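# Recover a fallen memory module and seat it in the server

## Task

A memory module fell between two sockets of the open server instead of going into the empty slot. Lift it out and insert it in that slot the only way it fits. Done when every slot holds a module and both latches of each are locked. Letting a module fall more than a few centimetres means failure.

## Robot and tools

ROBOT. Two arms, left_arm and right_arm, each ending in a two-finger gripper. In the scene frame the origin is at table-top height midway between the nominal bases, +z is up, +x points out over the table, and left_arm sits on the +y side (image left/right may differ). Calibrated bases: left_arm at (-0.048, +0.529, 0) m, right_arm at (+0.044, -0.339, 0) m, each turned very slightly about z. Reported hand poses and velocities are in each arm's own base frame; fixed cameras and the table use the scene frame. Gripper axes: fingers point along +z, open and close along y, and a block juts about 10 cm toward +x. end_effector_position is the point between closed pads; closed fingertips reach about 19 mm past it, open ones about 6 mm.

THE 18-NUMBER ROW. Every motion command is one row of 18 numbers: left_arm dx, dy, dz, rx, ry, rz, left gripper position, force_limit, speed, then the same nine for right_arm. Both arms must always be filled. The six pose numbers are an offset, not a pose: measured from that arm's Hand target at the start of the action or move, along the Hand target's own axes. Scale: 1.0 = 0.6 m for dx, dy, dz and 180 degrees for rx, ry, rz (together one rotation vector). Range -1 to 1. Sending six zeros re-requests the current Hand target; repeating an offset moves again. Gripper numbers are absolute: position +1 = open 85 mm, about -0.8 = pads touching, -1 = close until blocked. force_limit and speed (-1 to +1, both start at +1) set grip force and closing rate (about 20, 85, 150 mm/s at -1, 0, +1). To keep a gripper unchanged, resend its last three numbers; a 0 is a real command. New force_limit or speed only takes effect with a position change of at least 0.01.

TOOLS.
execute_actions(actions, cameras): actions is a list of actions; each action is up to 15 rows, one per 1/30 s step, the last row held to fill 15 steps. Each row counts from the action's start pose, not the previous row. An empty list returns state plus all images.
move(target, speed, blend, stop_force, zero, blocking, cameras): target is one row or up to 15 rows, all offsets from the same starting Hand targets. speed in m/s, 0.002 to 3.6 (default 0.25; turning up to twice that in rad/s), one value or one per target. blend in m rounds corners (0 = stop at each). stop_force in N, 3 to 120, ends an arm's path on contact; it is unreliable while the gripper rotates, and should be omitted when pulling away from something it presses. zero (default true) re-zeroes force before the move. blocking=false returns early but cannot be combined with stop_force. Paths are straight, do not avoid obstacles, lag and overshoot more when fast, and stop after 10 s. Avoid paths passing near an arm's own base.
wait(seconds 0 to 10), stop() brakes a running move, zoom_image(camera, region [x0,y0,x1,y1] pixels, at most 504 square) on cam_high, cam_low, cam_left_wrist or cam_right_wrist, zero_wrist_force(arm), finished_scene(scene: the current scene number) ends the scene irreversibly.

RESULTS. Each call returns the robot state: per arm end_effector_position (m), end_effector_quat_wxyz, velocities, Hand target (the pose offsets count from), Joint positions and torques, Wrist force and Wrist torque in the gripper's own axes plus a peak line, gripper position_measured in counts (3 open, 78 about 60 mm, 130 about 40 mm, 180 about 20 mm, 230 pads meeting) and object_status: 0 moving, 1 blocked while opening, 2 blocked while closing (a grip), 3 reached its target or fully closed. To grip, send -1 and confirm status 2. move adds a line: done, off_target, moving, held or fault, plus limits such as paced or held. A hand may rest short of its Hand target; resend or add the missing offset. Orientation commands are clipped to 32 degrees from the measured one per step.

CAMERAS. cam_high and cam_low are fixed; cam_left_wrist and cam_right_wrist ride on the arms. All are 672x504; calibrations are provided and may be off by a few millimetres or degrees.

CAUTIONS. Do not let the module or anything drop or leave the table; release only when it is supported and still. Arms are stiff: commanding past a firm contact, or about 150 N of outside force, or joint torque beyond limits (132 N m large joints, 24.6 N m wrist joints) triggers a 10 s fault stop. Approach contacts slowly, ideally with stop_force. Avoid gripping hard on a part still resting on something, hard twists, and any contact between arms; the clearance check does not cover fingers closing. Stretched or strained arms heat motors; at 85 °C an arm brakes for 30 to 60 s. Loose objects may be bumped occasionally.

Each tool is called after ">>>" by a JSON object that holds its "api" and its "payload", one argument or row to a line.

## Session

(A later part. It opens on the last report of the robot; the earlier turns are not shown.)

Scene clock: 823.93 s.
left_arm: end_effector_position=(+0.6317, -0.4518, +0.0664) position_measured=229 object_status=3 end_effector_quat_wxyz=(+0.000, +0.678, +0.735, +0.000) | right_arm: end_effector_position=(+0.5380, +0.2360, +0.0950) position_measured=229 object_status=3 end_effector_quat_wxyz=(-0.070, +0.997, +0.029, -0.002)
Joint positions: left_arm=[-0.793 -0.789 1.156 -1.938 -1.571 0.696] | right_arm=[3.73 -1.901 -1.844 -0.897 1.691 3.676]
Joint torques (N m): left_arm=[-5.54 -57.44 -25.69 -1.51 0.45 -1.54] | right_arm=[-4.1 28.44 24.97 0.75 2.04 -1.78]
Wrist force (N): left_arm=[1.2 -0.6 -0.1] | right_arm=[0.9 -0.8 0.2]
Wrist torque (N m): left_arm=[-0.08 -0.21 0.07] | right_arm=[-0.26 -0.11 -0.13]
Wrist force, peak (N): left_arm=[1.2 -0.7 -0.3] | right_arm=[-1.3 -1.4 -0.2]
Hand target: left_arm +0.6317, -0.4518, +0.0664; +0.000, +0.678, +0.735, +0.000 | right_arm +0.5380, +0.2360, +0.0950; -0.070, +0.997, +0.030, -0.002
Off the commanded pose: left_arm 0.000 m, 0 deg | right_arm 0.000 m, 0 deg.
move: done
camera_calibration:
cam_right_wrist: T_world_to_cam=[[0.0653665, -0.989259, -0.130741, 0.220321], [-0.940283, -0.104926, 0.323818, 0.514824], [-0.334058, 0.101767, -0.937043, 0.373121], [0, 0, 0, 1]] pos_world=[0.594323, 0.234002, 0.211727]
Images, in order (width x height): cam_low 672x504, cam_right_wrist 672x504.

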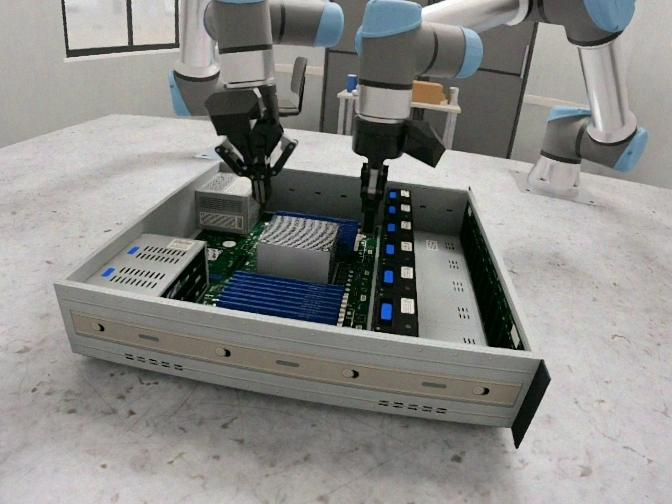

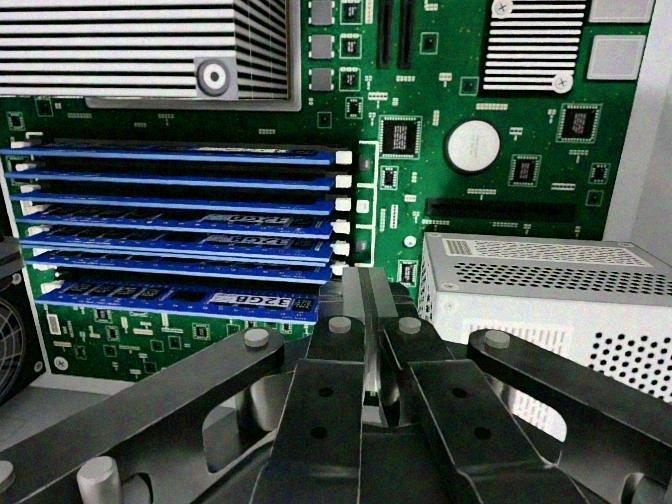

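>>> {"api": "move", "payload": {
  "target": [-0.012,0,0,0,0,0,-0.8,-1,0,0,0,0,0,0,0,-0.8,-1,0],
  "speed": 0.004,
  "stop_force": 4,
  "cameras": ["cam_right_wrist"]
}}

>>> {"api": "zoom_image", "payload": {
  "camera": "cam_right_wrist",
  "region": [0, 210, 80, 290]
}}

>>> {"api": "zoom_image", "payload": {
  "camera": "cam_right_wrist",
  "region": [290, 220, 370, 300]
}}

Scene clock: 860.20 s.
left_arm: end_effector_position=(+0.6321, -0.4576, +0.0664) position_measured=229 object_status=3 end_effector_quat_wxyz=(+0.000, +0.678, +0.735, +0.000) | right_arm: end_effector_position=(+0.5380, +0.2360, +0.0950) position_measured=229 object_status=3 end_effector_quat_wxyz=(-0.070, +0.997, +0.030, -0.002)
Joint positions: left_arm=[-0.798 -0.78 1.139 -1.93 -1.571 0.692] | right_arm=[3.73 -1.901 -1.844 -0.897 1.691 3.675]
Joint torques (N m): left_arm=[7.07 -59.12 -17.54 -6.51 0.24 2.25] | right_arm=[-3.33 40.81 15.52 0.37 1.83 -1.17]
Wrist force (N): left_arm=[5.6 -0.6 0.7] | right_arm=[0.7 -1.2 0.1]
Wrist torque (N m): left_arm=[-0.08 -0.25 0.14] | right_arm=[-0.32 -0.08 -0.11]
Wrist force, peak (N): left_arm=[8.9 -0.7 -2.2] | right_arm=[0.9 -1.3 0.2]
Hand target: left_arm +0.6321, -0.4576, +0.0664; +0.000, +0.678, +0.735, +0.000 (not the last commanded pose) | right_arm +0.5380, +0.2360, +0.0950; -0.070, +0.997, +0.030, -0.002
Off the commanded pose: left_arm 0.001 m, 0 deg | right_arm 0.000 m, 0 deg.
move: contact (left_arm)
camera_calibration:
cam_right_wrist: T_world_to_cam=[[0.0655834, -0.989248, -0.13072, 0.220184], [-0.940235, -0.105133, 0.32389, 0.514829], [-0.33415, 0.101665, -0.937021, 0.373196], [0, 0, 0, 1]] pos_world=[0.594323, 0.234001, 0.211727]
Images, in order (width x height): cam_right_wrist 672x504.

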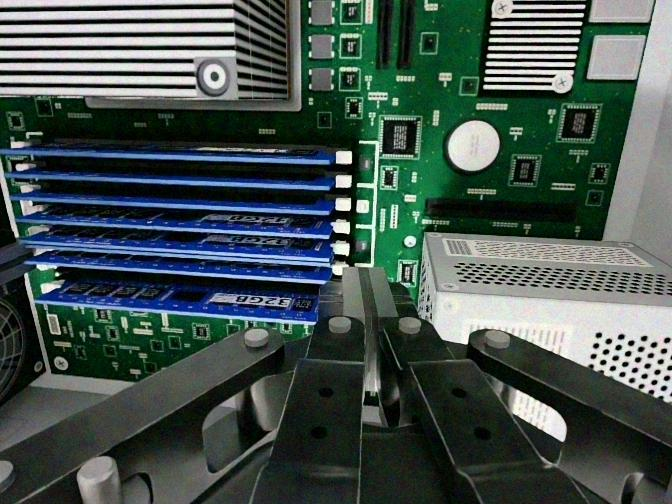

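Scaled by 6.300 from the camera's 672x504 image, which has a finer 960x720 frame.

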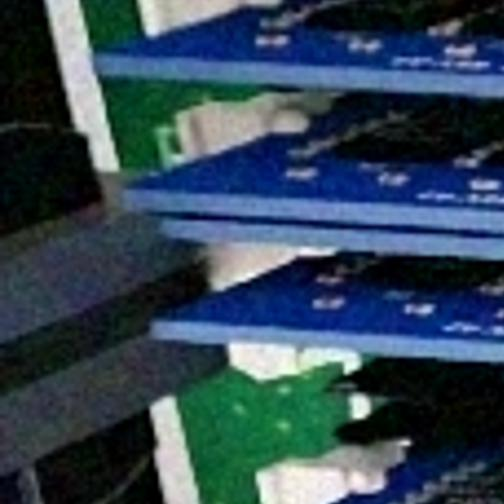

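Scaled by 6.300 from the camera's 672x504 image, which has a finer 960x720 frame.

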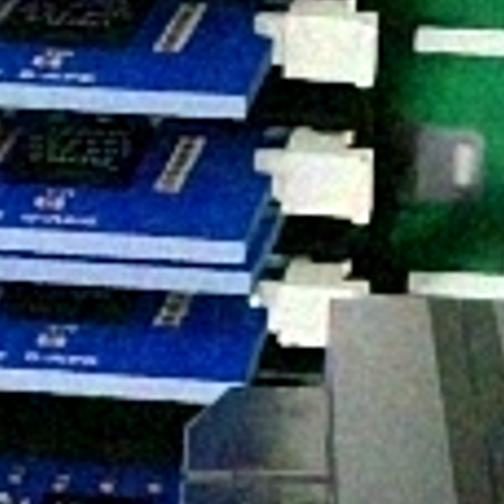

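>>> {"api": "move", "payload": {
  "target": [0.004,0,0,0,0,0,-0.8,-1,0,0.0026,-0.041,0.0192,0,0,0,-0.8,-1,0],
  "speed": 0.05
}}

>>> {"api": "move", "payload": {
  "target": [0,0,0,0,0,0,-0.8,-1,0,0,0.0046,0.033,0,0,0,-0.8,-1,0],
  "speed": 0.006,
  "stop_force": 3,
  "cameras": ["cam_right_wrist"]
}}

Scene clock: 872.43 s.
left_arm: end_effector_position=(+0.6320, -0.4551, +0.0664) position_measured=229 object_status=3 end_effector_quat_wxyz=(+0.000, +0.678, +0.735, +0.000) | right_arm: end_effector_position=(+0.5381, +0.2622, +0.0871) position_measured=229 object_status=3 end_effector_quat_wxyz=(-0.070, +0.997, +0.029, -0.001) end_effector_velocity=(+0.000, -0.003, +0.000) end_effector_angular_velocity=(+0.000, -0.001, +0.001)
Joint positions: left_arm=[-0.796 -0.784 1.146 -1.933 -1.571 0.694] | right_arm=[3.768 -1.932 -1.824 -0.88 1.688 3.714]
Joint velocities: left_arm=[within noise] | right_arm=[-0.004 0.003 -0.003 0 0 -0.005]
Joint torques (N m): left_arm=[11.12 -52.16 -23.61 -4.88 0.3 1.8] | right_arm=[-5.41 41.96 11.17 1.75 -0.86 -2.34]
Wrist force (N): left_arm=[1.1 -0.4 0.1] | right_arm=[0.4 -1.2 0.0]
Wrist torque (N m): left_arm=[-0.06 -0.20 -0.08] | right_arm=[-0.26 -0.07 -0.10]
Wrist force, peak (N): left_arm=[5.7 -0.6 1.0] | right_arm=[0.6 -1.8 0.4]
Hand target: left_arm +0.6320, -0.4552, +0.0664; +0.000, +0.678, +0.735, +0.000 | right_arm +0.5380, +0.2620, +0.0870; -0.070, +0.997, +0.030, -0.002
Off the commanded pose: left_arm 0.000 m, 0 deg | right_arm 0.000 m, 0 deg.
move: done

Scene clock: 875.87 s.
left_arm: end_effector_position=(+0.6320, -0.4552, +0.0664) position_measured=229 object_status=3 end_effector_quat_wxyz=(+0.000, +0.678, +0.735, +0.000) | right_arm: end_effector_position=(+0.5381, +0.2620, +0.0728) position_measured=229 object_status=3 end_effector_quat_wxyz=(-0.070, +0.997, +0.030, -0.002)
Joint positions: left_arm=[-0.796 -0.784 1.146 -1.933 -1.571 0.694] | right_arm=[3.768 -1.952 -1.839 -0.845 1.688 3.713]
Joint torques (N m): left_arm=[-10.17 -41.87 -27.06 -0.3 0.55 -1.63] | right_arm=[-3.99 40.69 24.6 0.51 1.84 -1.27]
Wrist force (N): left_arm=[1.1 -0.7 -0.1] | right_arm=[0.4 -0.9 -3.0]
Wrist torque (N m): left_arm=[-0.11 -0.20 -0.08] | right_arm=[-0.18 -0.08 -0.04]
Wrist force, peak (N): left_arm=[1.1 -0.8 -0.2] | right_arm=[0.2 0.0 -7.8]
Hand target: left_arm +0.6320, -0.4552, +0.0664; +0.000, +0.678, +0.735, +0.000 | right_arm +0.5381, +0.2620, +0.0729; -0.070, +0.997, +0.030, -0.002 (not the last commanded pose)
Off the commanded pose: left_arm 0.000 m, 0 deg | right_arm 0.006 m, 0 deg.
move: contact (right_arm)
camera_calibration:
cam_right_wrist: T_world_to_cam=[[0.0655666, -0.989248, -0.130728, 0.24302], [-0.940225, -0.105123, 0.323922, 0.5248], [-0.334182, 0.101675, -0.937008, 0.349892], [0, 0, 0, 1]] pos_world=[0.594423, 0.260001, 0.189627]
Images, in order (width x height): cam_right_wrist 672x504.

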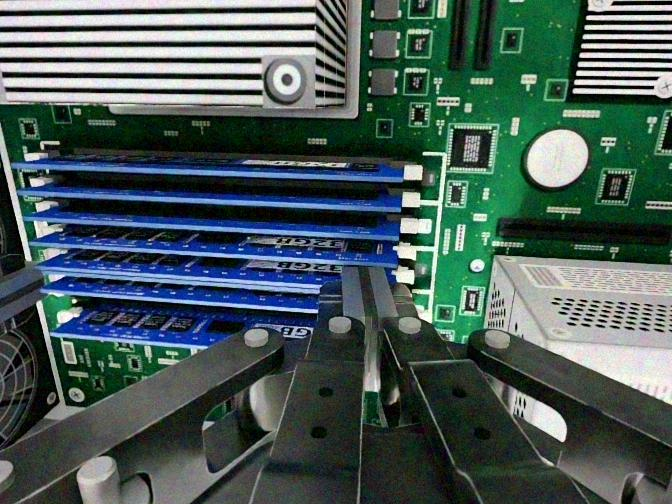

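>>> {"api": "move", "payload": {
  "target": [
    [0,0,0,0,0,0,-0.8,-1,0,0,-0.0023,-0.0165,0,0,0,-0.8,-1,0],
    [0,0,0,0,0,0,-0.8,-1,0,-0.0027,0.0422,-0.0228,0,0,0,-0.8,-1,0],
    [0,0,0,0,0,0,-0.8,-1,0,-0.0027,0.047,0.0117,0,0,0,-0.8,-1,0]
  ],
  "speed": [0.05,0.08,0.04],
  "cameras": ["cam_right_wrist"]
}}

>>> {"api": "zoom_image", "payload": {
  "camera": "cam_right_wrist",
  "region": [270, 210, 400, 310]
}}

Scene clock: 889.43 s.
left_arm: end_effector_position=(+0.6320, -0.4552, +0.0664) position_measured=229 object_status=3 end_effector_quat_wxyz=(+0.000, +0.678, +0.735, +0.000) | right_arm: end_effector_position=(+0.5402, +0.2366, +0.0634) position_measured=229 object_status=3 end_effector_quat_wxyz=(-0.073, +0.997, +0.030, +0.003)
Joint positions: left_arm=[-0.796 -0.784 1.146 -1.933 -1.571 0.694] | right_arm=[3.729 -1.948 -1.878 -0.804 1.691 3.674]
Joint torques (N m): left_arm=[-10.53 -42.04 -27 -0.36 0.78 -1.55] | right_arm=[-27 -28.99 -36.23 -9.63 -12.45 1.1]
Wrist force (N): left_arm=[1.1 -0.5 0.0] | right_arm=[-19.4 -51.9 -111.0]
Wrist torque (N m): left_arm=[-0.08 -0.19 -0.08] | right_arm=[-3.45 0.19 0.41]
Wrist force, peak (N): left_arm=[1.2 -0.8 -0.1] | right_arm=[-18.9 -46.6 -124.0]
Hand target: left_arm +0.6320, -0.4552, +0.0664; +0.000, +0.678, +0.735, +0.000 | right_arm +0.5380, +0.2350, +0.0620; -0.070, +0.997, +0.030, -0.002
Off the commanded pose: left_arm 0.000 m, 0 deg | right_arm 0.003 m, 1 deg.
move: done
camera_calibration:
cam_right_wrist: T_world_to_cam=[[0.0669756, -0.988411, -0.136224, 0.215989], [-0.943048, -0.107299, 0.314878, 0.529831], [-0.325846, 0.107377, -0.939305, 0.33854], [0, 0, 0, 1]] pos_world=[0.595502, 0.233985, 0.180583]
Images, in order (width x height): cam_right_wrist 672x504.

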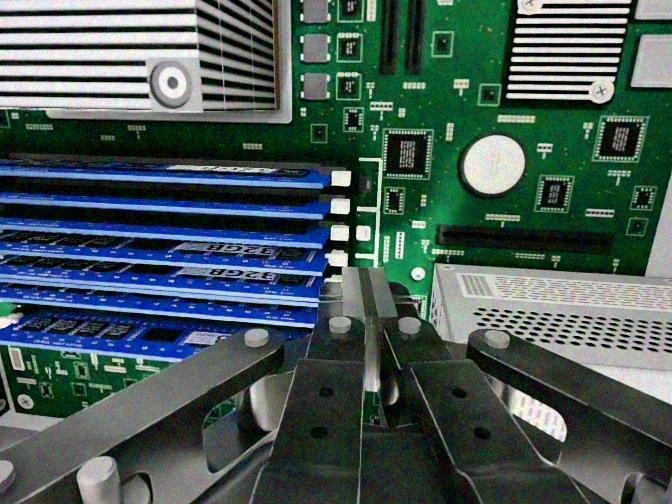

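Scaled by 3.877 from the camera's 672x504 image, which has a finer 960x720 frame.

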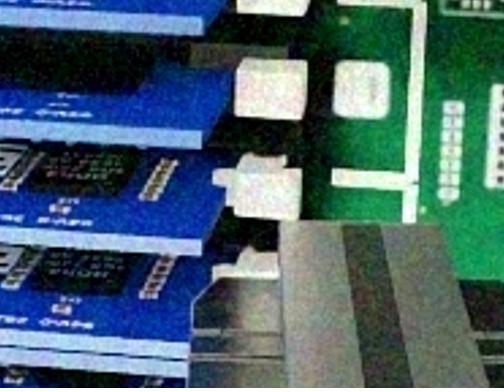

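>>> {"api": "move", "payload": {
  "target": [0,0,0,0,0,0,-0.8,-1,0,0,-0.0035,-0.0248,0,0,0,-0.8,-1,0],
  "speed": 0.05,
  "cameras": ["cam_right_wrist"]
}}

>>> {"api": "zoom_image", "payload": {
  "camera": "cam_right_wrist",
  "region": [240, 210, 470, 330]
}}

Scene clock: 897.30 s.
left_arm: end_effector_position=(+0.6320, -0.4552, +0.0664) position_measured=229 object_status=3 end_effector_quat_wxyz=(+0.000, +0.678, +0.735, +0.000) | right_arm: end_effector_position=(+0.5381, +0.2350, +0.0771) position_measured=229 object_status=3 end_effector_quat_wxyz=(-0.070, +0.997, +0.030, -0.002) end_effector_velocity=(+0.001, +0.001, -0.001) end_effector_angular_velocity=(+0.002, -0.003, +0.001)
Joint positions: left_arm=[-0.796 -0.784 1.146 -1.933 -1.571 0.694] | right_arm=[3.729 -1.926 -1.863 -0.852 1.691 3.674]
Joint velocities: left_arm=[within noise] | right_arm=[0 -0.002 -0.002 0.008 -0.001 0]
Joint torques (N m): left_arm=[-10.53 -42.28 -27.74 -0.5 0.61 -1.61] | right_arm=[7.83 27.75 12.36 5.42 2.04 -0.88]
Wrist force (N): left_arm=[0.7 -0.8 -0.1] | right_arm=[0.9 -2.2 0.6]
Wrist torque (N m): left_arm=[-0.12 -0.13 -0.08] | right_arm=[-0.43 -0.11 -0.12]
Wrist force, peak (N): left_arm=[1.3 -0.6 -0.1] | right_arm=[-20.2 -57.6 -119.6]
Hand target: left_arm +0.6320, -0.4552, +0.0664; +0.000, +0.678, +0.735, +0.000 | right_arm +0.5380, +0.2350, +0.0770; -0.070, +0.997, +0.030, -0.002
Off the commanded pose: left_arm 0.000 m, 0 deg | right_arm 0.000 m, 0 deg.
move: done
camera_calibration:
cam_right_wrist: T_world_to_cam=[[0.0654737, -0.989258, -0.130695, 0.216911], [-0.940232, -0.105025, 0.323935, 0.52058], [-0.334182, 0.101675, -0.937009, 0.356573], [0, 0, 0, 1]] pos_world=[0.594423, 0.233001, 0.193827]
Images, in order (width x height): cam_right_wrist 672x504.

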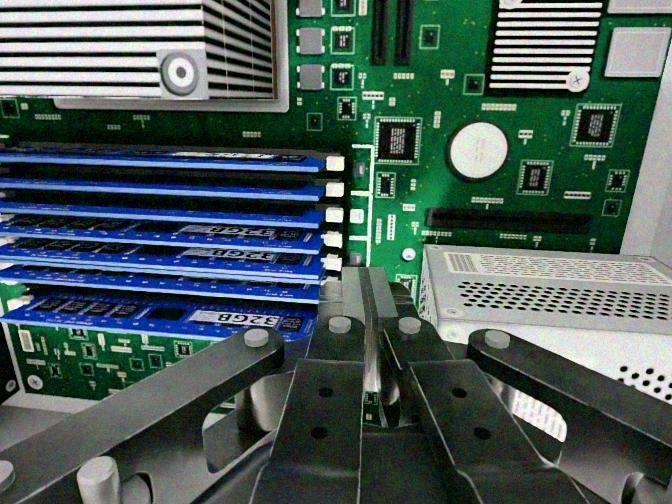

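Scaled by 2.191 from the camera's 672x504 image, which has a finer 960x720 frame.

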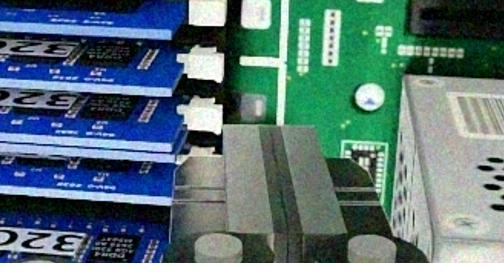

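>>> {"api": "move", "payload": {
  "target": [0,0,0,0,0,0,-0.8,-1,0,0.0063,-0.0047,-0.0247,-0.0131,0.0131,0.4999,-0.8,-1,0],
  "speed": 0.25
}}

Scene clock: 926.53 s.
left_arm: end_effector_position=(+0.6320, -0.4552, +0.0664) position_measured=229 object_status=3 end_effector_quat_wxyz=(+0.000, +0.678, +0.735, +0.000) | right_arm: end_effector_position=(+0.5418, +0.2360, +0.0921) position_measured=229 object_status=3 end_effector_quat_wxyz=(-0.030, +0.727, -0.685, -0.031)
Joint positions: left_arm=[-0.796 -0.784 1.146 -1.933 -1.571 0.694] | right_arm=[3.747 -1.914 -1.82 -0.932 1.645 5.26]
Joint torques (N m): left_arm=[-10.5 -42.07 -26.66 -0.43 0.69 -1.46] | right_arm=[6.21 27.56 12.44 5.09 -0.45 1.63]
Wrist force (N): left_arm=[0.8 -0.6 -0.2] | right_arm=[0.6 -1.5 0.1]
Wrist torque (N m): left_arm=[-0.08 -0.16 -0.08] | right_arm=[-0.30 -0.03 -0.03]
Wrist force, peak (N): left_arm=[1.3 -0.7 -0.1] | right_arm=[0.4 -2.6 0.4]
Hand target: left_arm +0.6320, -0.4552, +0.0664; +0.000, +0.678, +0.735, +0.000 | right_arm +0.5418, +0.2360, +0.0921; -0.030, +0.727, -0.685, -0.031
Off the commanded pose: left_arm 0.000 m, 0 deg | right_arm 0.000 m, 0 deg.
move: done

>>> {"api": "move", "payload": {
  "target": [0,0,0,0,0,0,-0.8,-1,0,0.0044,0,0.0498,0,0,0,-0.8,-1,0],
  "speed": 0.015,
  "stop_force": 3,
  "cameras": ["cam_right_wrist"]
}}

>>> {"api": "zoom_image", "payload": {
  "camera": "cam_right_wrist",
  "region": [240, 210, 470, 380]
}}

Scene clock: 938.47 s.
left_arm: end_effector_position=(+0.6320, -0.4552, +0.0664) position_measured=229 object_status=3 end_effector_quat_wxyz=(+0.000, +0.678, +0.735, +0.000) | right_arm: end_effector_position=(+0.5418, +0.2359, +0.0621) position_measured=229 object_status=3 end_effector_quat_wxyz=(-0.030, +0.727, -0.685, -0.031)
Joint positions: left_arm=[-0.796 -0.784 1.146 -1.933 -1.571 0.694] | right_arm=[3.747 -1.957 -1.851 -0.858 1.645 5.26]
Joint torques (N m): left_arm=[-10.42 -42.37 -27.2 -0.46 0.66 -1.42] | right_arm=[-4.27 41.47 25.15 0.4 1.84 -1.75]
Wrist force (N): left_arm=[1.0 -0.6 -0.1] | right_arm=[0.7 -1.6 0.7]
Wrist torque (N m): left_arm=[-0.09 -0.19 -0.08] | right_arm=[-0.28 -0.13 -0.06]
Wrist force, peak (N): left_arm=[1.4 -0.4 -0.2] | right_arm=[0.8 -2.0 0.7]
Hand target: left_arm +0.6320, -0.4552, +0.0664; +0.000, +0.678, +0.735, +0.000 | right_arm +0.5418, +0.2359, +0.0621; -0.030, +0.727, -0.685, -0.031
Off the commanded pose: left_arm 0.000 m, 0 deg | right_arm 0.000 m, 0 deg.
move: done
camera_calibration:
cam_right_wrist: T_world_to_cam=[[-0.997757, -0.0665898, 0.00688049, 0.565463], [-0.0579434, 0.910506, 0.409417, -0.193914], [-0.0335277, 0.4081, -0.912322, 0.106939], [0, 0, 0, 1]] pos_world=[0.556543, 0.170572, 0.173064]
Images, in order (width x height): cam_right_wrist 672x504.

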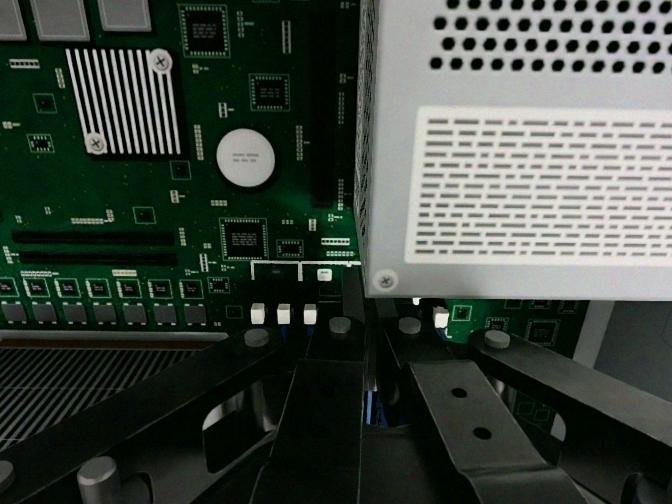

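Scaled by 2.191 from the camera's 672x504 image, which has a finer 960x720 frame.

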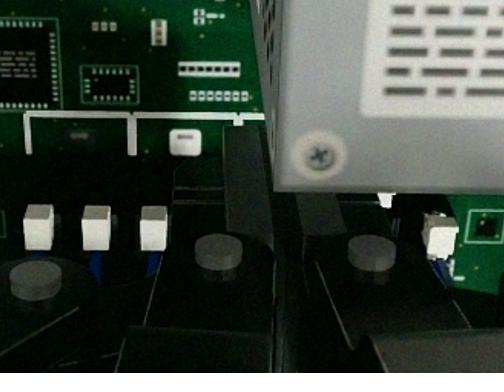

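>>> {"api": "move", "payload": {
  "target": [0,0,0,0,0,0,-0.8,-1,0,-0.0117,0,0.001,0,0,0,-0.8,-1,0],
  "speed": 0.004,
  "stop_force": 3
}}

Scene clock: 945.50 s.
left_arm: end_effector_position=(+0.6320, -0.4552, +0.0664) position_measured=229 object_status=3 end_effector_quat_wxyz=(+0.000, +0.678, +0.735, +0.000) | right_arm: end_effector_position=(+0.5415, +0.2412, +0.0621) position_measured=229 object_status=3 end_effector_quat_wxyz=(-0.030, +0.727, -0.685, -0.031)
Joint positions: left_arm=[-0.796 -0.784 1.146 -1.933 -1.571 0.694] | right_arm=[3.755 -1.961 -1.846 -0.859 1.644 5.268]
Joint torques (N m): left_arm=[-10.61 -42.44 -26.81 -0.44 0.62 -1.44] | right_arm=[-2.35 42.47 11.33 3.73 2.45 -1.85]
Wrist force (N): left_arm=[0.9 -0.5 -0.1] | right_arm=[4.1 -1.6 0.0]
Wrist torque (N m): left_arm=[-0.07 -0.17 -0.08] | right_arm=[-0.30 -0.10 -0.18]
Wrist force, peak (N): left_arm=[1.3 -0.8 -0.1] | right_arm=[5.5 -1.9 -0.4]
Hand target: left_arm +0.6320, -0.4552, +0.0664; +0.000, +0.678, +0.735, +0.000 | right_arm +0.5415, +0.2412, +0.0621; -0.030, +0.727, -0.685, -0.031 (not the last commanded pose)
Off the commanded pose: left_arm 0.000 m, 0 deg | right_arm 0.002 m, 0 deg.
move: contact (right_arm)

>>> {"api": "move", "payload": {
  "target": [
    [0,0,-0.0477,0,0,0,-0.8,-1,0,0.0022,0,0,0,0,0,-0.8,-1,0],
    [0.0013,-0.0017,-0.0477,0,0,-0.3056,-0.8,-1,0,0.0022,0,0,0,0,0,-0.8,-1,0]
  ],
  "speed": [0.06,0.25],
  "cameras": ["cam_left_wrist","cam_right_wrist"]
}}

>>> {"api": "zoom_image", "payload": {
  "camera": "cam_left_wrist",
  "region": [250, 180, 480, 350]
}}

Scene clock: 986.80 s.
left_arm: end_effector_position=(+0.6309, -0.4545, +0.0950) position_measured=229 object_status=3 end_effector_quat_wxyz=(+0.000, +0.262, +0.965, +0.000) | right_arm: end_effector_position=(+0.5415, +0.2399, +0.0620) position_measured=229 object_status=3 end_effector_quat_wxyz=(-0.030, +0.727, -0.685, -0.031)
Joint positions: left_arm=[-0.797 -0.811 1.119 -1.878 -1.571 -0.267] | right_arm=[3.753 -1.96 -1.848 -0.858 1.644 5.266]
Joint torques (N m): left_arm=[-14.25 -56.09 -18.1 -5.39 1.43 -1.52] | right_arm=[5.04 31.95 20.76 3.25 1.81 1.33]
Wrist force (N): left_arm=[1.2 -0.8 -0.3] | right_arm=[0.8 -1.7 0.6]
Wrist torque (N m): left_arm=[-0.12 -0.21 -0.08] | right_arm=[-0.30 -0.14 -0.05]
Wrist force, peak (N): left_arm=[1.2 -0.6 1.3] | right_arm=[4.7 -1.7 -0.2]
Hand target: left_arm +0.6309, -0.4545, +0.0950; +0.000, +0.262, +0.965, +0.000 | right_arm +0.5415, +0.2399, +0.0620; -0.030, +0.727, -0.685, -0.031
Off the commanded pose: left_arm 0.000 m, 0 deg | right_arm 0.000 m, 0 deg.
move: done
camera_calibration:
cam_left_wrist: T_world_to_cam=[[0.49599, 0.868319, -0.00383932, 0.0940593], [0.816963, -0.465148, 0.340894, -0.74238], [0.294219, -0.172217, -0.940094, -0.0476383], [0, 0, 0, 1]] pos_world=[0.573861, -0.435194, 0.20865]
cam_right_wrist: T_world_to_cam=[[-0.997757, -0.0665898, 0.00688049, 0.56543], [-0.0579434, 0.910506, 0.409417, -0.197533], [-0.0335277, 0.4081, -0.912322, 0.105205], [0, 0, 0, 1]] pos_world=[0.556243, 0.174572, 0.172964]
Images, in order (width x height): cam_left_wrist 672x504, cam_right_wrist 672x504.

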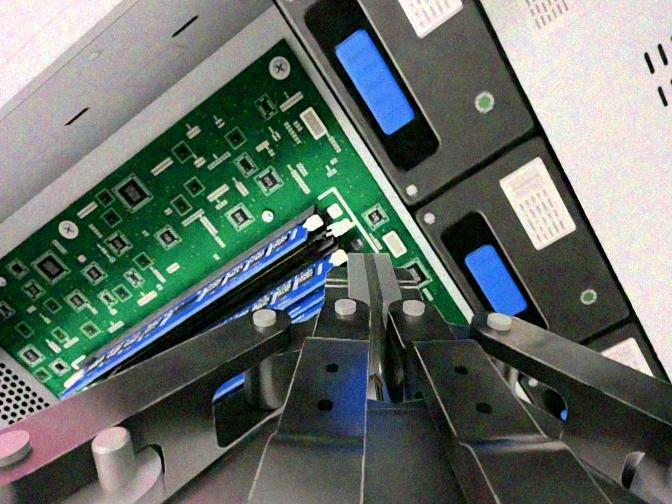

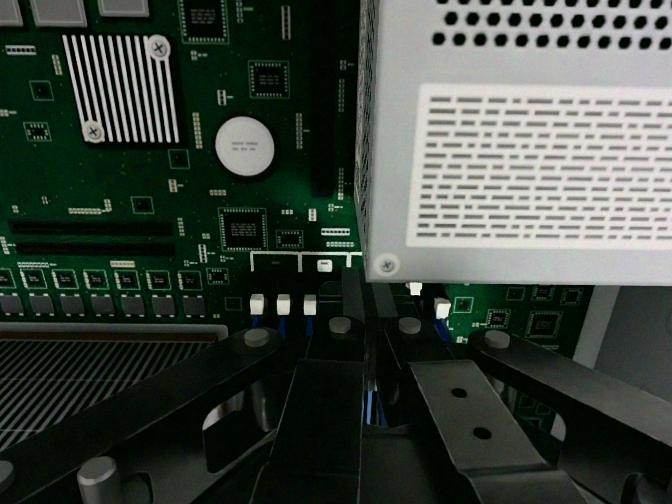

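Scaled by 2.191 from the camera's 672x504 image, which has a finer 960x720 frame.

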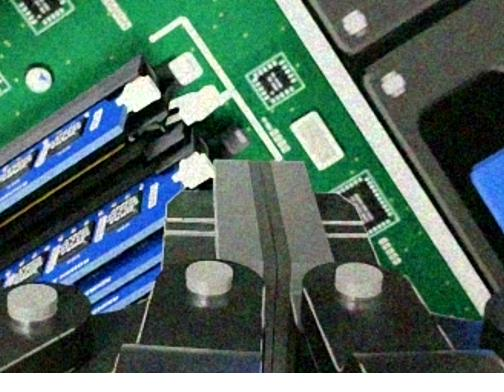

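>>> {"api": "move", "payload": {
  "target": [0,0,0.0477,0,0,0,-0.8,-1,0,0,0,0,0,0,0,-0.8,-1,0],
  "speed": 0.015,
  "stop_force": 3,
  "cameras": ["cam_left_wrist"]
}}

>>> {"api": "zoom_image", "payload": {
  "camera": "cam_left_wrist",
  "region": [250, 180, 480, 350]
}}

Scene clock: 994.23 s.
left_arm: end_effector_position=(+0.6309, -0.4545, +0.0715) position_measured=229 object_status=3 end_effector_quat_wxyz=(+0.000, +0.262, +0.965, +0.000) | right_arm: end_effector_position=(+0.5415, +0.2399, +0.0620) position_measured=229 object_status=3 end_effector_quat_wxyz=(-0.030, +0.727, -0.685, -0.031)
Joint positions: left_arm=[-0.797 -0.791 1.147 -1.926 -1.571 -0.267] | right_arm=[3.753 -1.96 -1.848 -0.858 1.644 5.266]
Joint torques (N m): left_arm=[-2.2 -55.79 -25.86 -0.03 1.26 -1.99] | right_arm=[5.57 29.05 22.48 1.06 2.06 1.43]
Wrist force (N): left_arm=[-0.7 -2.7 -2.8] | right_arm=[0.5 -1.8 0.4]
Wrist torque (N m): left_arm=[-0.20 -0.10 0.05] | right_arm=[-0.33 -0.10 -0.04]
Wrist force, peak (N): left_arm=[-1.9 -4.3 -9.3] | right_arm=[0.8 -2.0 0.8]
Hand target: left_arm +0.6309, -0.4545, +0.0715; +0.000, +0.262, +0.965, +0.000 (not the last commanded pose) | right_arm +0.5415, +0.2399, +0.0620; -0.030, +0.727, -0.685, -0.031
Off the commanded pose: left_arm 0.005 m, 0 deg | right_arm 0.000 m, 0 deg.
move: contact (left_arm)
camera_calibration:
cam_left_wrist: T_world_to_cam=[[0.495656, 0.86851, -0.00383722, 0.0942431], [0.817132, -0.464829, 0.340925, -0.734334], [0.294313, -0.172117, -0.940083, -0.0697432], [0, 0, 0, 1]] pos_world=[0.573862, -0.435195, 0.18515]
Images, in order (width x height): cam_left_wrist 672x504.

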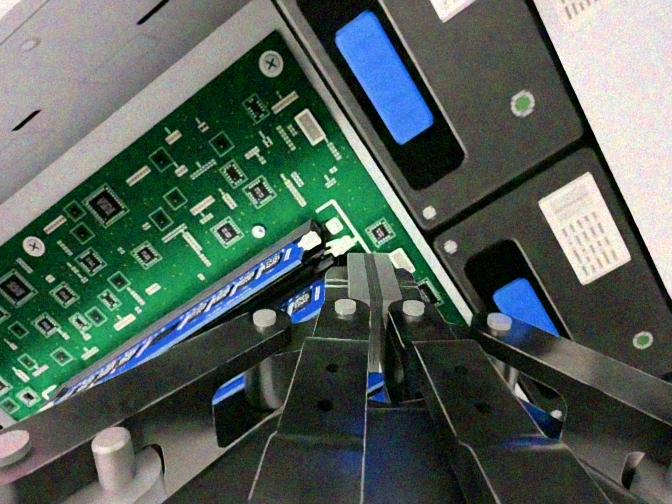

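Scaled by 2.191 from the camera's 672x504 image, which has a finer 960x720 frame.

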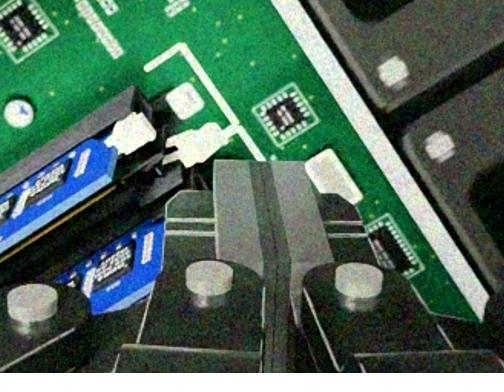

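>>> {"api": "move", "payload": {
  "target": [
    [0,0,-0.0392,0,0,0,-0.8,-1,0,0,0,0,0,0,0,-0.8,-1,0],
    [-0.0032,0.0017,-0.0392,0,0,0.4167,-0.8,-1,0,0,0,0,0,0,0,-0.8,-1,0]
  ],
  "speed": [0.06,0.25]
}}

>>> {"api": "move", "payload": {
  "target": [0,0,0.0477,0,0,0,-0.8,-1,0,0,0,0,0,0,0,-0.8,-1,0],
  "speed": 0.015,
  "stop_force": 3,
  "cameras": ["cam_left_wrist"]
}}

Scene clock: 1044.77 s.
left_arm: end_effector_position=(+0.6331, -0.4546, +0.0950) position_measured=229 object_status=3 end_effector_quat_wxyz=(+0.000, +0.795, +0.606, +0.000) | right_arm: end_effector_position=(+0.5415, +0.2399, +0.0620) position_measured=229 object_status=3 end_effector_quat_wxyz=(-0.030, +0.727, -0.685, -0.031)
Joint positions: left_arm=[-0.795 -0.807 1.111 -1.874 -1.571 1.044] | right_arm=[3.753 -1.96 -1.848 -0.858 1.644 5.266]
Joint torques (N m): left_arm=[13.13 -42.51 -26.14 -0.32 -1.58 1.82] | right_arm=[5.61 29.51 21.68 0.9 1.98 1.44]
Wrist force (N): left_arm=[0.8 -0.5 -0.1] | right_arm=[0.7 -1.8 0.8]
Wrist torque (N m): left_arm=[-0.08 -0.14 0.13] | right_arm=[-0.33 -0.13 -0.04]
Wrist force, peak (N): left_arm=[-0.9 -2.9 -3.0] | right_arm=[0.6 -2.0 0.9]
Hand target: left_arm +0.6331, -0.4546, +0.0950; +0.000, +0.795, +0.606, +0.000 | right_arm +0.5415, +0.2399, +0.0620; -0.030, +0.727, -0.685, -0.031
Off the commanded pose: left_arm 0.000 m, 0 deg | right_arm 0.000 m, 0 deg.
move: done

Scene clock: 1047.77 s.
left_arm: end_effector_position=(+0.6331, -0.4546, +0.0664) position_measured=229 object_status=3 end_effector_quat_wxyz=(+0.000, +0.795, +0.606, +0.000) | right_arm: end_effector_position=(+0.5415, +0.2399, +0.0620) position_measured=229 object_status=3 end_effector_quat_wxyz=(-0.030, +0.727, -0.685, -0.031)
Joint positions: left_arm=[-0.795 -0.782 1.144 -1.932 -1.571 1.044] | right_arm=[3.753 -1.96 -1.848 -0.858 1.644 5.266]
Joint torques (N m): left_arm=[-1.78 -58.02 -27.1 -0.22 -1.35 0.64] | right_arm=[4.64 30.2 21.46 1.24 1.94 1.35]
Wrist force (N): left_arm=[1.0 -0.7 -0.1] | right_arm=[0.6 -1.9 0.7]
Wrist torque (N m): left_arm=[-0.11 -0.19 0.06] | right_arm=[-0.34 -0.10 -0.04]
Wrist force, peak (N): left_arm=[1.2 -1.0 -0.6] | right_arm=[0.6 -2.2 0.5]
Hand target: left_arm +0.6331, -0.4546, +0.0664; +0.000, +0.795, +0.606, +0.000 | right_arm +0.5415, +0.2399, +0.0620; -0.030, +0.727, -0.685, -0.031
Off the commanded pose: left_arm 0.000 m, 0 deg | right_arm 0.000 m, 0 deg.
move: done
camera_calibration:
cam_left_wrist: T_world_to_cam=[[0.967169, -0.254101, -0.00408406, -0.715562], [-0.237503, -0.909479, 0.341233, -0.268831], [-0.0904219, -0.32906, -0.93997, 0.0969593], [0, 0, 0, 1]] pos_world=[0.636989, -0.394416, 0.17995]
Images, in order (width x height): cam_left_wrist 672x504.

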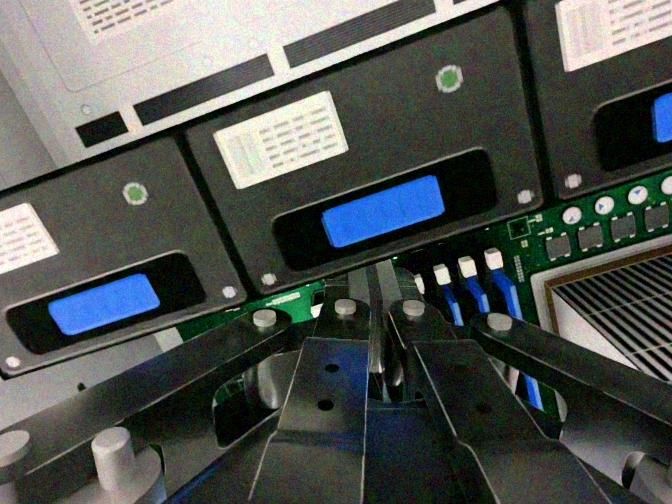

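>>> {"api": "move", "payload": {
  "target": [-0.0094,0.0034,0,0,0,0,-0.8,-1,0,0,0,0,0,0,0,-0.8,-1,0],
  "speed": 0.004,
  "stop_force": 4
}}

Scene clock: 1054.87 s.
left_arm: end_effector_position=(+0.6333, -0.4578, +0.0664) position_measured=229 object_status=3 end_effector_quat_wxyz=(+0.000, +0.795, +0.606, +0.000) | right_arm: end_effector_position=(+0.5415, +0.2399, +0.0620) position_measured=229 object_status=3 end_effector_quat_wxyz=(-0.030, +0.727, -0.685, -0.031)
Joint positions: left_arm=[-0.797 -0.777 1.135 -1.928 -1.571 1.041] | right_arm=[3.753 -1.96 -1.848 -0.858 1.644 5.266]
Joint torques (N m): left_arm=[10.14 -58.4 -17.29 -6.31 -0.6 2.23] | right_arm=[3.91 30.32 21.23 1.22 1.71 1.32]
Wrist force (N): left_arm=[5.0 -2.1 -0.4] | right_arm=[0.9 -1.8 0.6]
Wrist torque (N m): left_arm=[-0.12 -0.24 0.15] | right_arm=[-0.33 -0.15 -0.04]
Wrist force, peak (N): left_arm=[6.9 -2.5 -1.0] | right_arm=[0.7 -2.1 0.8]
Hand target: left_arm +0.6333, -0.4578, +0.0664; +0.000, +0.795, +0.606, +0.000 (not the last commanded pose) | right_arm +0.5415, +0.2399, +0.0620; -0.030, +0.727, -0.685, -0.031
Off the commanded pose: left_arm 0.003 m, 0 deg | right_arm 0.000 m, 0 deg.
move: contact (left_arm)

>>> {"api": "move", "payload": {
  "target": [-0.0016,0.00035,0,0,0,0,-0.8,-1,0,0,0,0,0,0,0,-0.8,-1,0],
  "speed": 0.004,
  "stop_force": 8
}}

Scene clock: 1071.50 s.
left_arm: end_effector_position=(+0.6334, -0.4583, +0.0664) position_measured=229 object_status=3 end_effector_quat_wxyz=(+0.000, +0.795, +0.606, +0.000) | right_arm: end_effector_position=(+0.5415, +0.2399, +0.0620) position_measured=229 object_status=3 end_effector_quat_wxyz=(-0.030, +0.727, -0.685, -0.031)
Joint positions: left_arm=[-0.798 -0.776 1.133 -1.927 -1.571 1.041] | right_arm=[3.753 -1.96 -1.848 -0.858 1.644 5.266]
Joint torques (N m): left_arm=[6.3 -58.06 -19.09 -7.88 -0.64 2.13] | right_arm=[3.82 28.91 22.66 1.14 1.7 1.4]
Wrist force (N): left_arm=[13.8 -4.4 -1.0] | right_arm=[0.5 -1.9 0.6]
Wrist torque (N m): left_arm=[-0.04 -0.35 0.17] | right_arm=[-0.34 -0.10 -0.04]
Wrist force, peak (N): left_arm=[14.7 -4.8 -1.3] | right_arm=[0.8 -2.1 0.7]
Hand target: left_arm +0.6334, -0.4583, +0.0664; +0.000, +0.795, +0.606, +0.000 | right_arm +0.5415, +0.2399, +0.0620; -0.030, +0.727, -0.685, -0.031
Off the commanded pose: left_arm 0.000 m, 0 deg | right_arm 0.000 m, 0 deg.
move: contact (left_arm)

>>> {"api": "move", "payload": {
  "target": [
    [0.0018,0,0,0,0,0,-0.8,-1,0,-0.0048,0,-0.0548,0,0,0,-0.8,-1,0],
    [0.0018,0,0,0,0,0,-0.8,-1,0,0.0013,0.0062,-0.0553,0.0131,-0.0131,-0.4999,-0.8,-1,0]
  ],
  "speed": [0.06,0.3],
  "cameras": ["cam_right_wrist","cam_left_wrist"]
}}

>>> {"api": "zoom_image", "payload": {
  "camera": "cam_right_wrist",
  "region": [0, 210, 80, 290]
}}

>>> {"api": "zoom_image", "payload": {
  "camera": "cam_right_wrist",
  "region": [290, 220, 370, 300]
}}

Scene clock: 1103.20 s.
left_arm: end_effector_position=(+0.6337, -0.4572, +0.0664) position_measured=229 object_status=3 end_effector_quat_wxyz=(+0.000, +0.795, +0.606, +0.000) | right_arm: end_effector_position=(+0.5380, +0.2360, +0.0950) position_measured=229 object_status=3 end_effector_quat_wxyz=(-0.070, +0.997, +0.029, -0.002)
Joint positions: left_arm=[-0.796 -0.777 1.135 -1.928 -1.571 1.042] | right_arm=[3.73 -1.901 -1.844 -0.897 1.691 3.676]
Joint torques (N m): left_arm=[12.46 -43.63 -25.79 -0.52 -0.44 -1.5] | right_arm=[2.92 27.07 25.54 1.52 -1 -1.78]
Wrist force (N): left_arm=[1.1 -0.7 -0.4] | right_arm=[0.9 -2.3 0.4]
Wrist torque (N m): left_arm=[-0.10 -0.21 -0.08] | right_arm=[-0.50 -0.11 -0.13]
Wrist force, peak (N): left_arm=[14.2 -4.5 -0.9] | right_arm=[0.7 -2.5 0.3]
Hand target: left_arm +0.6337, -0.4572, +0.0664; +0.000, +0.795, +0.606, +0.000 | right_arm +0.5380, +0.2360, +0.0950; -0.070, +0.997, +0.030, -0.002
Off the commanded pose: left_arm 0.000 m, 0 deg | right_arm 0.000 m, 0 deg.
move: done
camera_calibration:
cam_left_wrist: T_world_to_cam=[[0.967215, -0.253925, -0.00415177, -0.716776], [-0.237316, -0.909528, 0.341232, -0.271317], [-0.0904235, -0.329059, -0.93997, 0.0962205], [0, 0, 0, 1]] pos_world=[0.637589, -0.397116, 0.180051]
cam_right_wrist: T_world_to_cam=[[0.0651472, -0.98928, -0.130692, 0.220447], [-0.940224, -0.104727, 0.324054, 0.514693], [-0.334267, 0.101769, -0.936968, 0.373231], [0, 0, 0, 1]] pos_world=[0.594324, 0.234003, 0.211728]
Images, in order (width x height): cam_left_wrist 672x504, cam_right_wrist 672x504.

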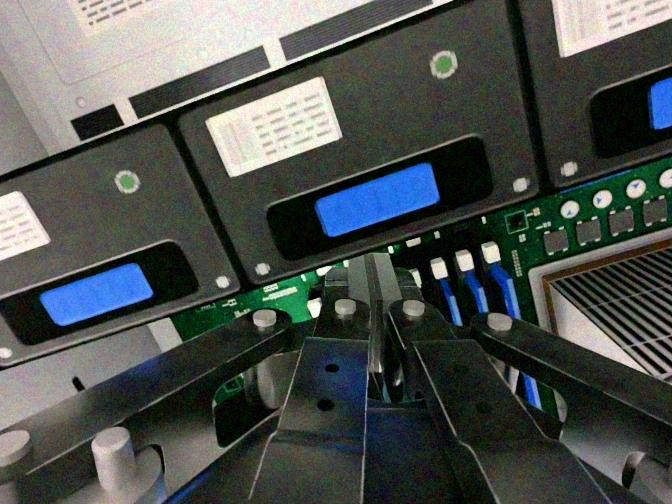

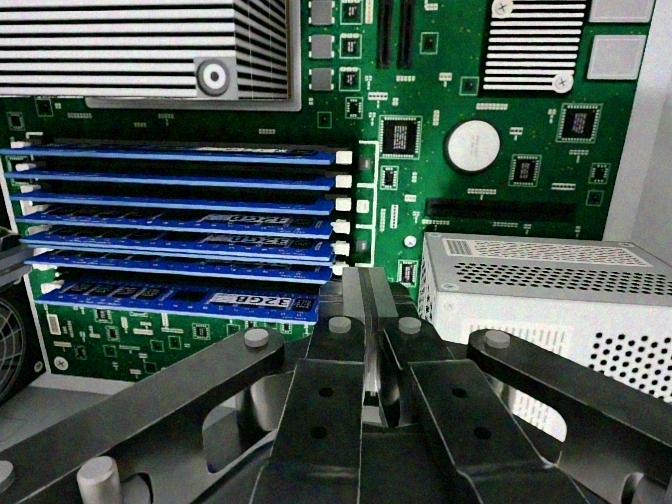

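Scaled by 6.300 from the camera's 672x504 image, which has a finer 960x720 frame.

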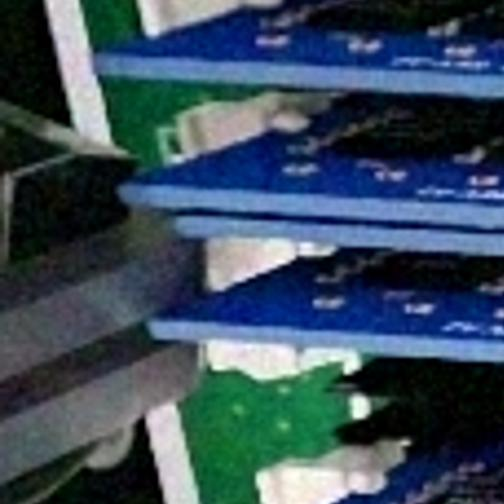

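Scaled by 6.300 from the camera's 672x504 image, which has a finer 960x720 frame.

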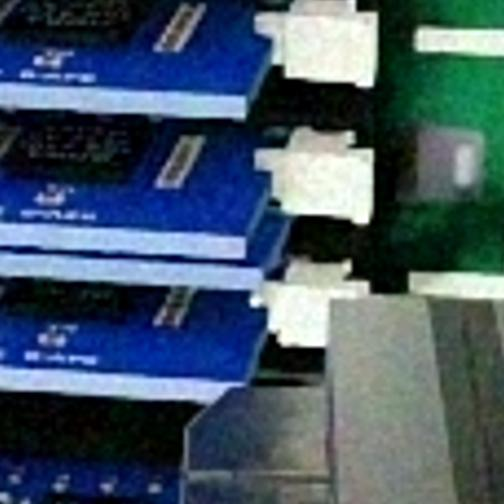

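>>> {"api": "move", "payload": {
  "target": [0.0018,0.003,0,0,0,0.0556,-0.8,-1,0,0,0,0,0,0,0,-0.8,-1,0],
  "speed": 0.05
}}

>>> {"api": "move", "payload": {
  "target": [-0.0044,0.0025,0,0,0,0,-0.8,-1,0,0,0,0,0,0,0,-0.8,-1,0],
  "speed": 0.003,
  "stop_force": 3,
  "cameras": ["cam_right_wrist"]
}}

>>> {"api": "zoom_image", "payload": {
  "camera": "cam_right_wrist",
  "region": [0, 210, 80, 290]
}}

>>> {"api": "zoom_image", "payload": {
  "camera": "cam_right_wrist",
  "region": [290, 220, 370, 300]
}}

Scene clock: 1155.47 s.
left_arm: end_effector_position=(+0.6357, -0.4567, +0.0664) position_measured=229 object_status=3 end_effector_quat_wxyz=(+0.000, +0.845, +0.535, +0.000) end_effector_velocity=(-0.001, -0.001, +0.000) end_effector_angular_velocity=(+0.001, +0.001, +0.004) | right_arm: end_effector_position=(+0.5380, +0.2360, +0.0950) position_measured=229 object_status=3 end_effector_quat_wxyz=(-0.070, +0.997, +0.030, -0.002)
Joint positions: left_arm=[-0.794 -0.774 1.129 -1.925 -1.571 1.219] | right_arm=[3.731 -1.901 -1.844 -0.897 1.691 3.676]
Joint velocities: left_arm=[-0.001 0 0.001 0 0 -0.005] | right_arm=[within noise]
Joint torques (N m): left_arm=[12.91 -44.12 -25.1 -0.46 0.5 -2.05] | right_arm=[6.24 28.53 26.05 4.93 -1.27 -1.28]
Wrist force (N): left_arm=[0.9 -0.9 -0.4] | right_arm=[1.1 -1.9 0.4]
Wrist torque (N m): left_arm=[-0.14 -0.17 0.15] | right_arm=[-0.44 -0.14 -0.10]
Wrist force, peak (N): left_arm=[1.2 -1.1 -0.2] | right_arm=[1.2 -2.3 0.6]
Hand target: left_arm +0.6357, -0.4567, +0.0664; +0.000, +0.845, +0.535, +0.000 | right_arm +0.5380, +0.2360, +0.0950; -0.070, +0.997, +0.030, -0.002
Off the commanded pose: left_arm 0.000 m, 0 deg | right_arm 0.000 m, 0 deg.
move: done

Scene clock: 1157.00 s.
left_arm: end_effector_position=(+0.6358, -0.4574, +0.0664) position_measured=229 object_status=3 end_effector_quat_wxyz=(+0.000, +0.845, +0.535, +0.000) | right_arm: end_effector_position=(+0.5380, +0.2360, +0.0950) position_measured=229 object_status=3 end_effector_quat_wxyz=(-0.070, +0.997, +0.030, -0.002)
Joint positions: left_arm=[-0.795 -0.773 1.126 -1.924 -1.571 1.218] | right_arm=[3.731 -1.901 -1.844 -0.897 1.691 3.676]
Joint torques (N m): left_arm=[10.88 -58.45 -17.31 -6.33 -0.08 2.24] | right_arm=[5.41 27.76 25.18 4.99 -1.34 -0.49]
Wrist force (N): left_arm=[3.8 -2.4 0.0] | right_arm=[1.1 -2.1 0.4]
Wrist torque (N m): left_arm=[-0.10 -0.22 0.14] | right_arm=[-0.46 -0.14 -0.10]
Wrist force, peak (N): left_arm=[5.4 -2.9 -0.6] | right_arm=[1.3 -2.2 0.5]
Hand target: left_arm +0.6358, -0.4574, +0.0664; +0.000, +0.845, +0.535, +0.000 (not the last commanded pose) | right_arm +0.5380, +0.2360, +0.0950; -0.070, +0.997, +0.030, -0.002
Off the commanded pose: left_arm 0.002 m, 0 deg | right_arm 0.000 m, 0 deg.
move: contact (left_arm)
camera_calibration:
cam_right_wrist: T_world_to_cam=[[0.065524, -0.989268, -0.130595, 0.220198], [-0.940238, -0.105037, 0.323912, 0.514803], [-0.334153, 0.101566, -0.93703, 0.373223], [0, 0, 0, 1]] pos_world=[0.594323, 0.234001, 0.211727]
Images, in order (width x height): cam_right_wrist 672x504.

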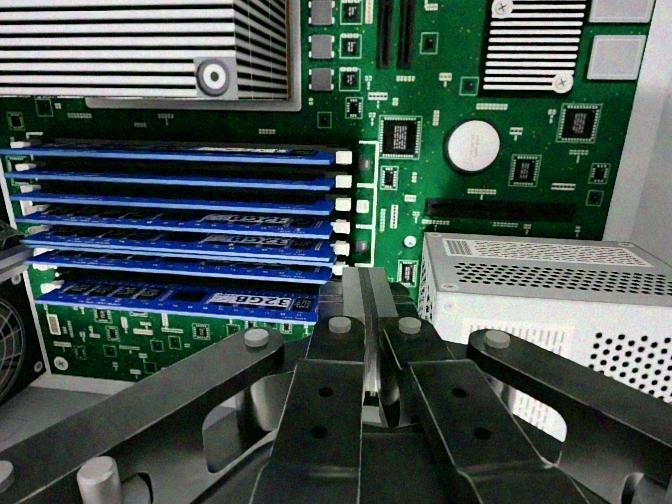

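Scaled by 6.300 from the camera's 672x504 image, which has a finer 960x720 frame.

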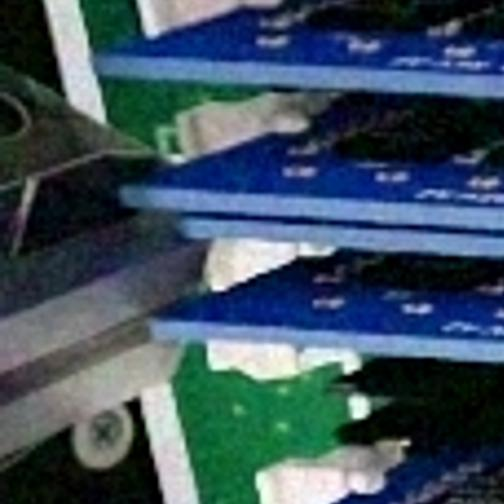

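Scaled by 6.300 from the camera's 672x504 image, which has a finer 960x720 frame.

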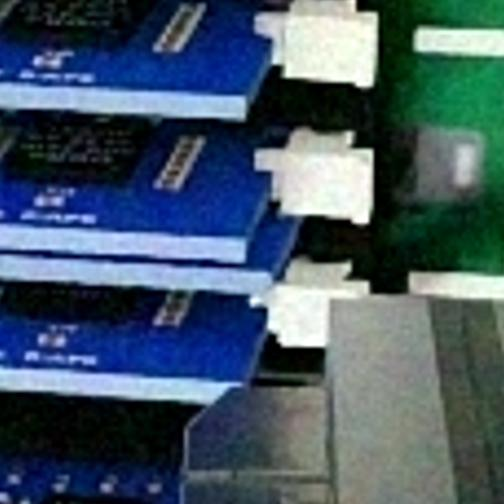

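>>> {"api": "move", "payload": {
  "target": [0,0,0,0,0,0,-0.8,-1,0,0.0063,0.0012,0.005,-0.0131,0.0131,0.4999,-0.8,-1,0],
  "speed": 0.3
}}

>>> {"api": "move", "payload": {
  "target": [0,0,0,0,0,0,-0.8,-1,0,0.0044,0,0.0498,0,0,0,-0.8,-1,0],
  "speed": 0.02,
  "stop_force": 3
}}

>>> {"api": "move", "payload": {
  "target": [0,0,0,0,0,0,-0.8,-1,0,-0.0117,0,0.001,0,0,0,-0.8,-1,0],
  "speed": 0.003,
  "stop_force": 4
}}

Scene clock: 1175.50 s.
left_arm: end_effector_position=(+0.6358, -0.4574, +0.0664) position_measured=229 object_status=3 end_effector_quat_wxyz=(+0.000, +0.845, +0.535, +0.000) | right_arm: end_effector_position=(+0.5418, +0.2359, +0.0919) position_measured=229 object_status=3 end_effector_quat_wxyz=(-0.030, +0.727, -0.685, -0.031)
Joint positions: left_arm=[-0.795 -0.773 1.126 -1.924 -1.571 1.218] | right_arm=[3.747 -1.915 -1.82 -0.931 1.645 5.26]
Joint torques (N m): left_arm=[10.75 -58.35 -23.63 -6.31 -0.13 2.18] | right_arm=[6.54 39.32 13.65 4.86 -0.29 1.54]
Wrist force (N): left_arm=[3.8 -2.3 -0.2] | right_arm=[0.6 -1.5 0.0]
Wrist torque (N m): left_arm=[-0.07 -0.24 0.15] | right_arm=[-0.30 -0.03 -0.02]
Wrist force, peak (N): left_arm=[4.0 -2.5 -0.4] | right_arm=[1.1 -2.4 0.3]
Hand target: left_arm +0.6358, -0.4574, +0.0664; +0.000, +0.845, +0.535, +0.000 | right_arm +0.5418, +0.2359, +0.0919; -0.030, +0.727, -0.685, -0.031
Off the commanded pose: left_arm 0.000 m, 0 deg | right_arm 0.000 m, 0 deg.
move: done

Scene clock: 1178.07 s.
left_arm: end_effector_position=(+0.6358, -0.4574, +0.0664) position_measured=229 object_status=3 end_effector_quat_wxyz=(+0.000, +0.845, +0.535, +0.000) | right_arm: end_effector_position=(+0.5418, +0.2359, +0.0619) position_measured=229 object_status=3 end_effector_quat_wxyz=(-0.030, +0.727, -0.685, -0.031)
Joint positions: left_arm=[-0.795 -0.773 1.126 -1.924 -1.571 1.218] | right_arm=[3.747 -1.958 -1.851 -0.857 1.645 5.26]
Joint torques (N m): left_arm=[11.28 -58.1 -26.32 -6.21 -0.23 2.11] | right_arm=[-4.33 41.91 25.85 0.5 2.04 -1.76]
Wrist force (N): left_arm=[3.8 -2.6 0.0] | right_arm=[0.7 -1.7 0.7]
Wrist torque (N m): left_arm=[-0.11 -0.24 0.14] | right_arm=[-0.30 -0.12 -0.06]
Wrist force, peak (N): left_arm=[4.0 -2.6 -0.2] | right_arm=[0.9 -1.8 1.0]
Hand target: left_arm +0.6358, -0.4574, +0.0664; +0.000, +0.845, +0.535, +0.000 | right_arm +0.5418, +0.2359, +0.0619; -0.030, +0.727, -0.685, -0.031
Off the commanded pose: left_arm 0.000 m, 0 deg | right_arm 0.000 m, 0 deg.
move: done

Scene clock: 1180.50 s.
left_arm: end_effector_position=(+0.6358, -0.4574, +0.0664) position_measured=229 object_status=3 end_effector_quat_wxyz=(+0.000, +0.845, +0.535, +0.000) | right_arm: end_effector_position=(+0.5416, +0.2401, +0.0619) position_measured=229 object_status=3 end_effector_quat_wxyz=(-0.030, +0.727, -0.685, -0.031)
Joint positions: left_arm=[-0.795 -0.773 1.126 -1.924 -1.571 1.218] | right_arm=[3.753 -1.96 -1.847 -0.858 1.644 5.267]
Joint torques (N m): left_arm=[11.15 -58.14 -25.84 -6.15 -0.15 2.2] | right_arm=[-2.73 42.18 11.69 2.54 0.45 -1.68]
Wrist force (N): left_arm=[5.7 -3.7 -0.3] | right_arm=[4.6 -1.7 0.4]
Wrist torque (N m): left_arm=[-0.08 -0.27 0.15] | right_arm=[-0.31 -0.13 -0.19]
Wrist force, peak (N): left_arm=[5.8 -3.9 -0.7] | right_arm=[5.4 -2.1 -0.4]
Hand target: left_arm +0.6358, -0.4574, +0.0664; +0.000, +0.845, +0.535, +0.000 | right_arm +0.5416, +0.2401, +0.0619; -0.030, +0.727, -0.685, -0.031 (not the last commanded pose)
Off the commanded pose: left_arm 0.000 m, 0 deg | right_arm 0.003 m, 0 deg.
move: contact (right_arm)

>>> {"api": "move", "payload": {
  "target": [0,0,0,0,0,0,-0.8,-1,0,-0.001,0,0.0001,0,0,0,-0.8,-1,0],
  "speed": 0.003
}}

Scene clock: 1188.43 s.
left_arm: end_effector_position=(+0.6359, -0.4574, +0.0664) position_measured=229 object_status=3 end_effector_quat_wxyz=(+0.000, +0.845, +0.535, +0.000) | right_arm: end_effector_position=(+0.5416, +0.2407, +0.0619) position_measured=229 object_status=3 end_effector_quat_wxyz=(-0.030, +0.727, -0.685, -0.031)
Joint positions: left_arm=[-0.795 -0.773 1.126 -1.924 -1.571 1.218] | right_arm=[3.754 -1.961 -1.847 -0.858 1.644 5.268]
Joint torques (N m): left_arm=[9.47 -58.44 -26.12 -6.14 -0.16 2.18] | right_arm=[12.66 29 26.8 1.57 1.16 2.14]
Wrist force (N): left_arm=[8.1 -5.5 -0.9] | right_arm=[8.4 -2.4 -0.4]
Wrist torque (N m): left_arm=[-0.03 -0.28 0.15] | right_arm=[-0.34 -0.07 -0.20]
Wrist force, peak (N): left_arm=[8.3 -5.4 -0.7] | right_arm=[8.6 -2.2 -0.4]
Hand target: left_arm +0.6358, -0.4574, +0.0664; +0.000, +0.845, +0.535, +0.000 | right_arm +0.5416, +0.2407, +0.0619; -0.030, +0.727, -0.685, -0.031
Off the commanded pose: left_arm 0.000 m, 0 deg | right_arm 0.000 m, 0 deg.
move: done


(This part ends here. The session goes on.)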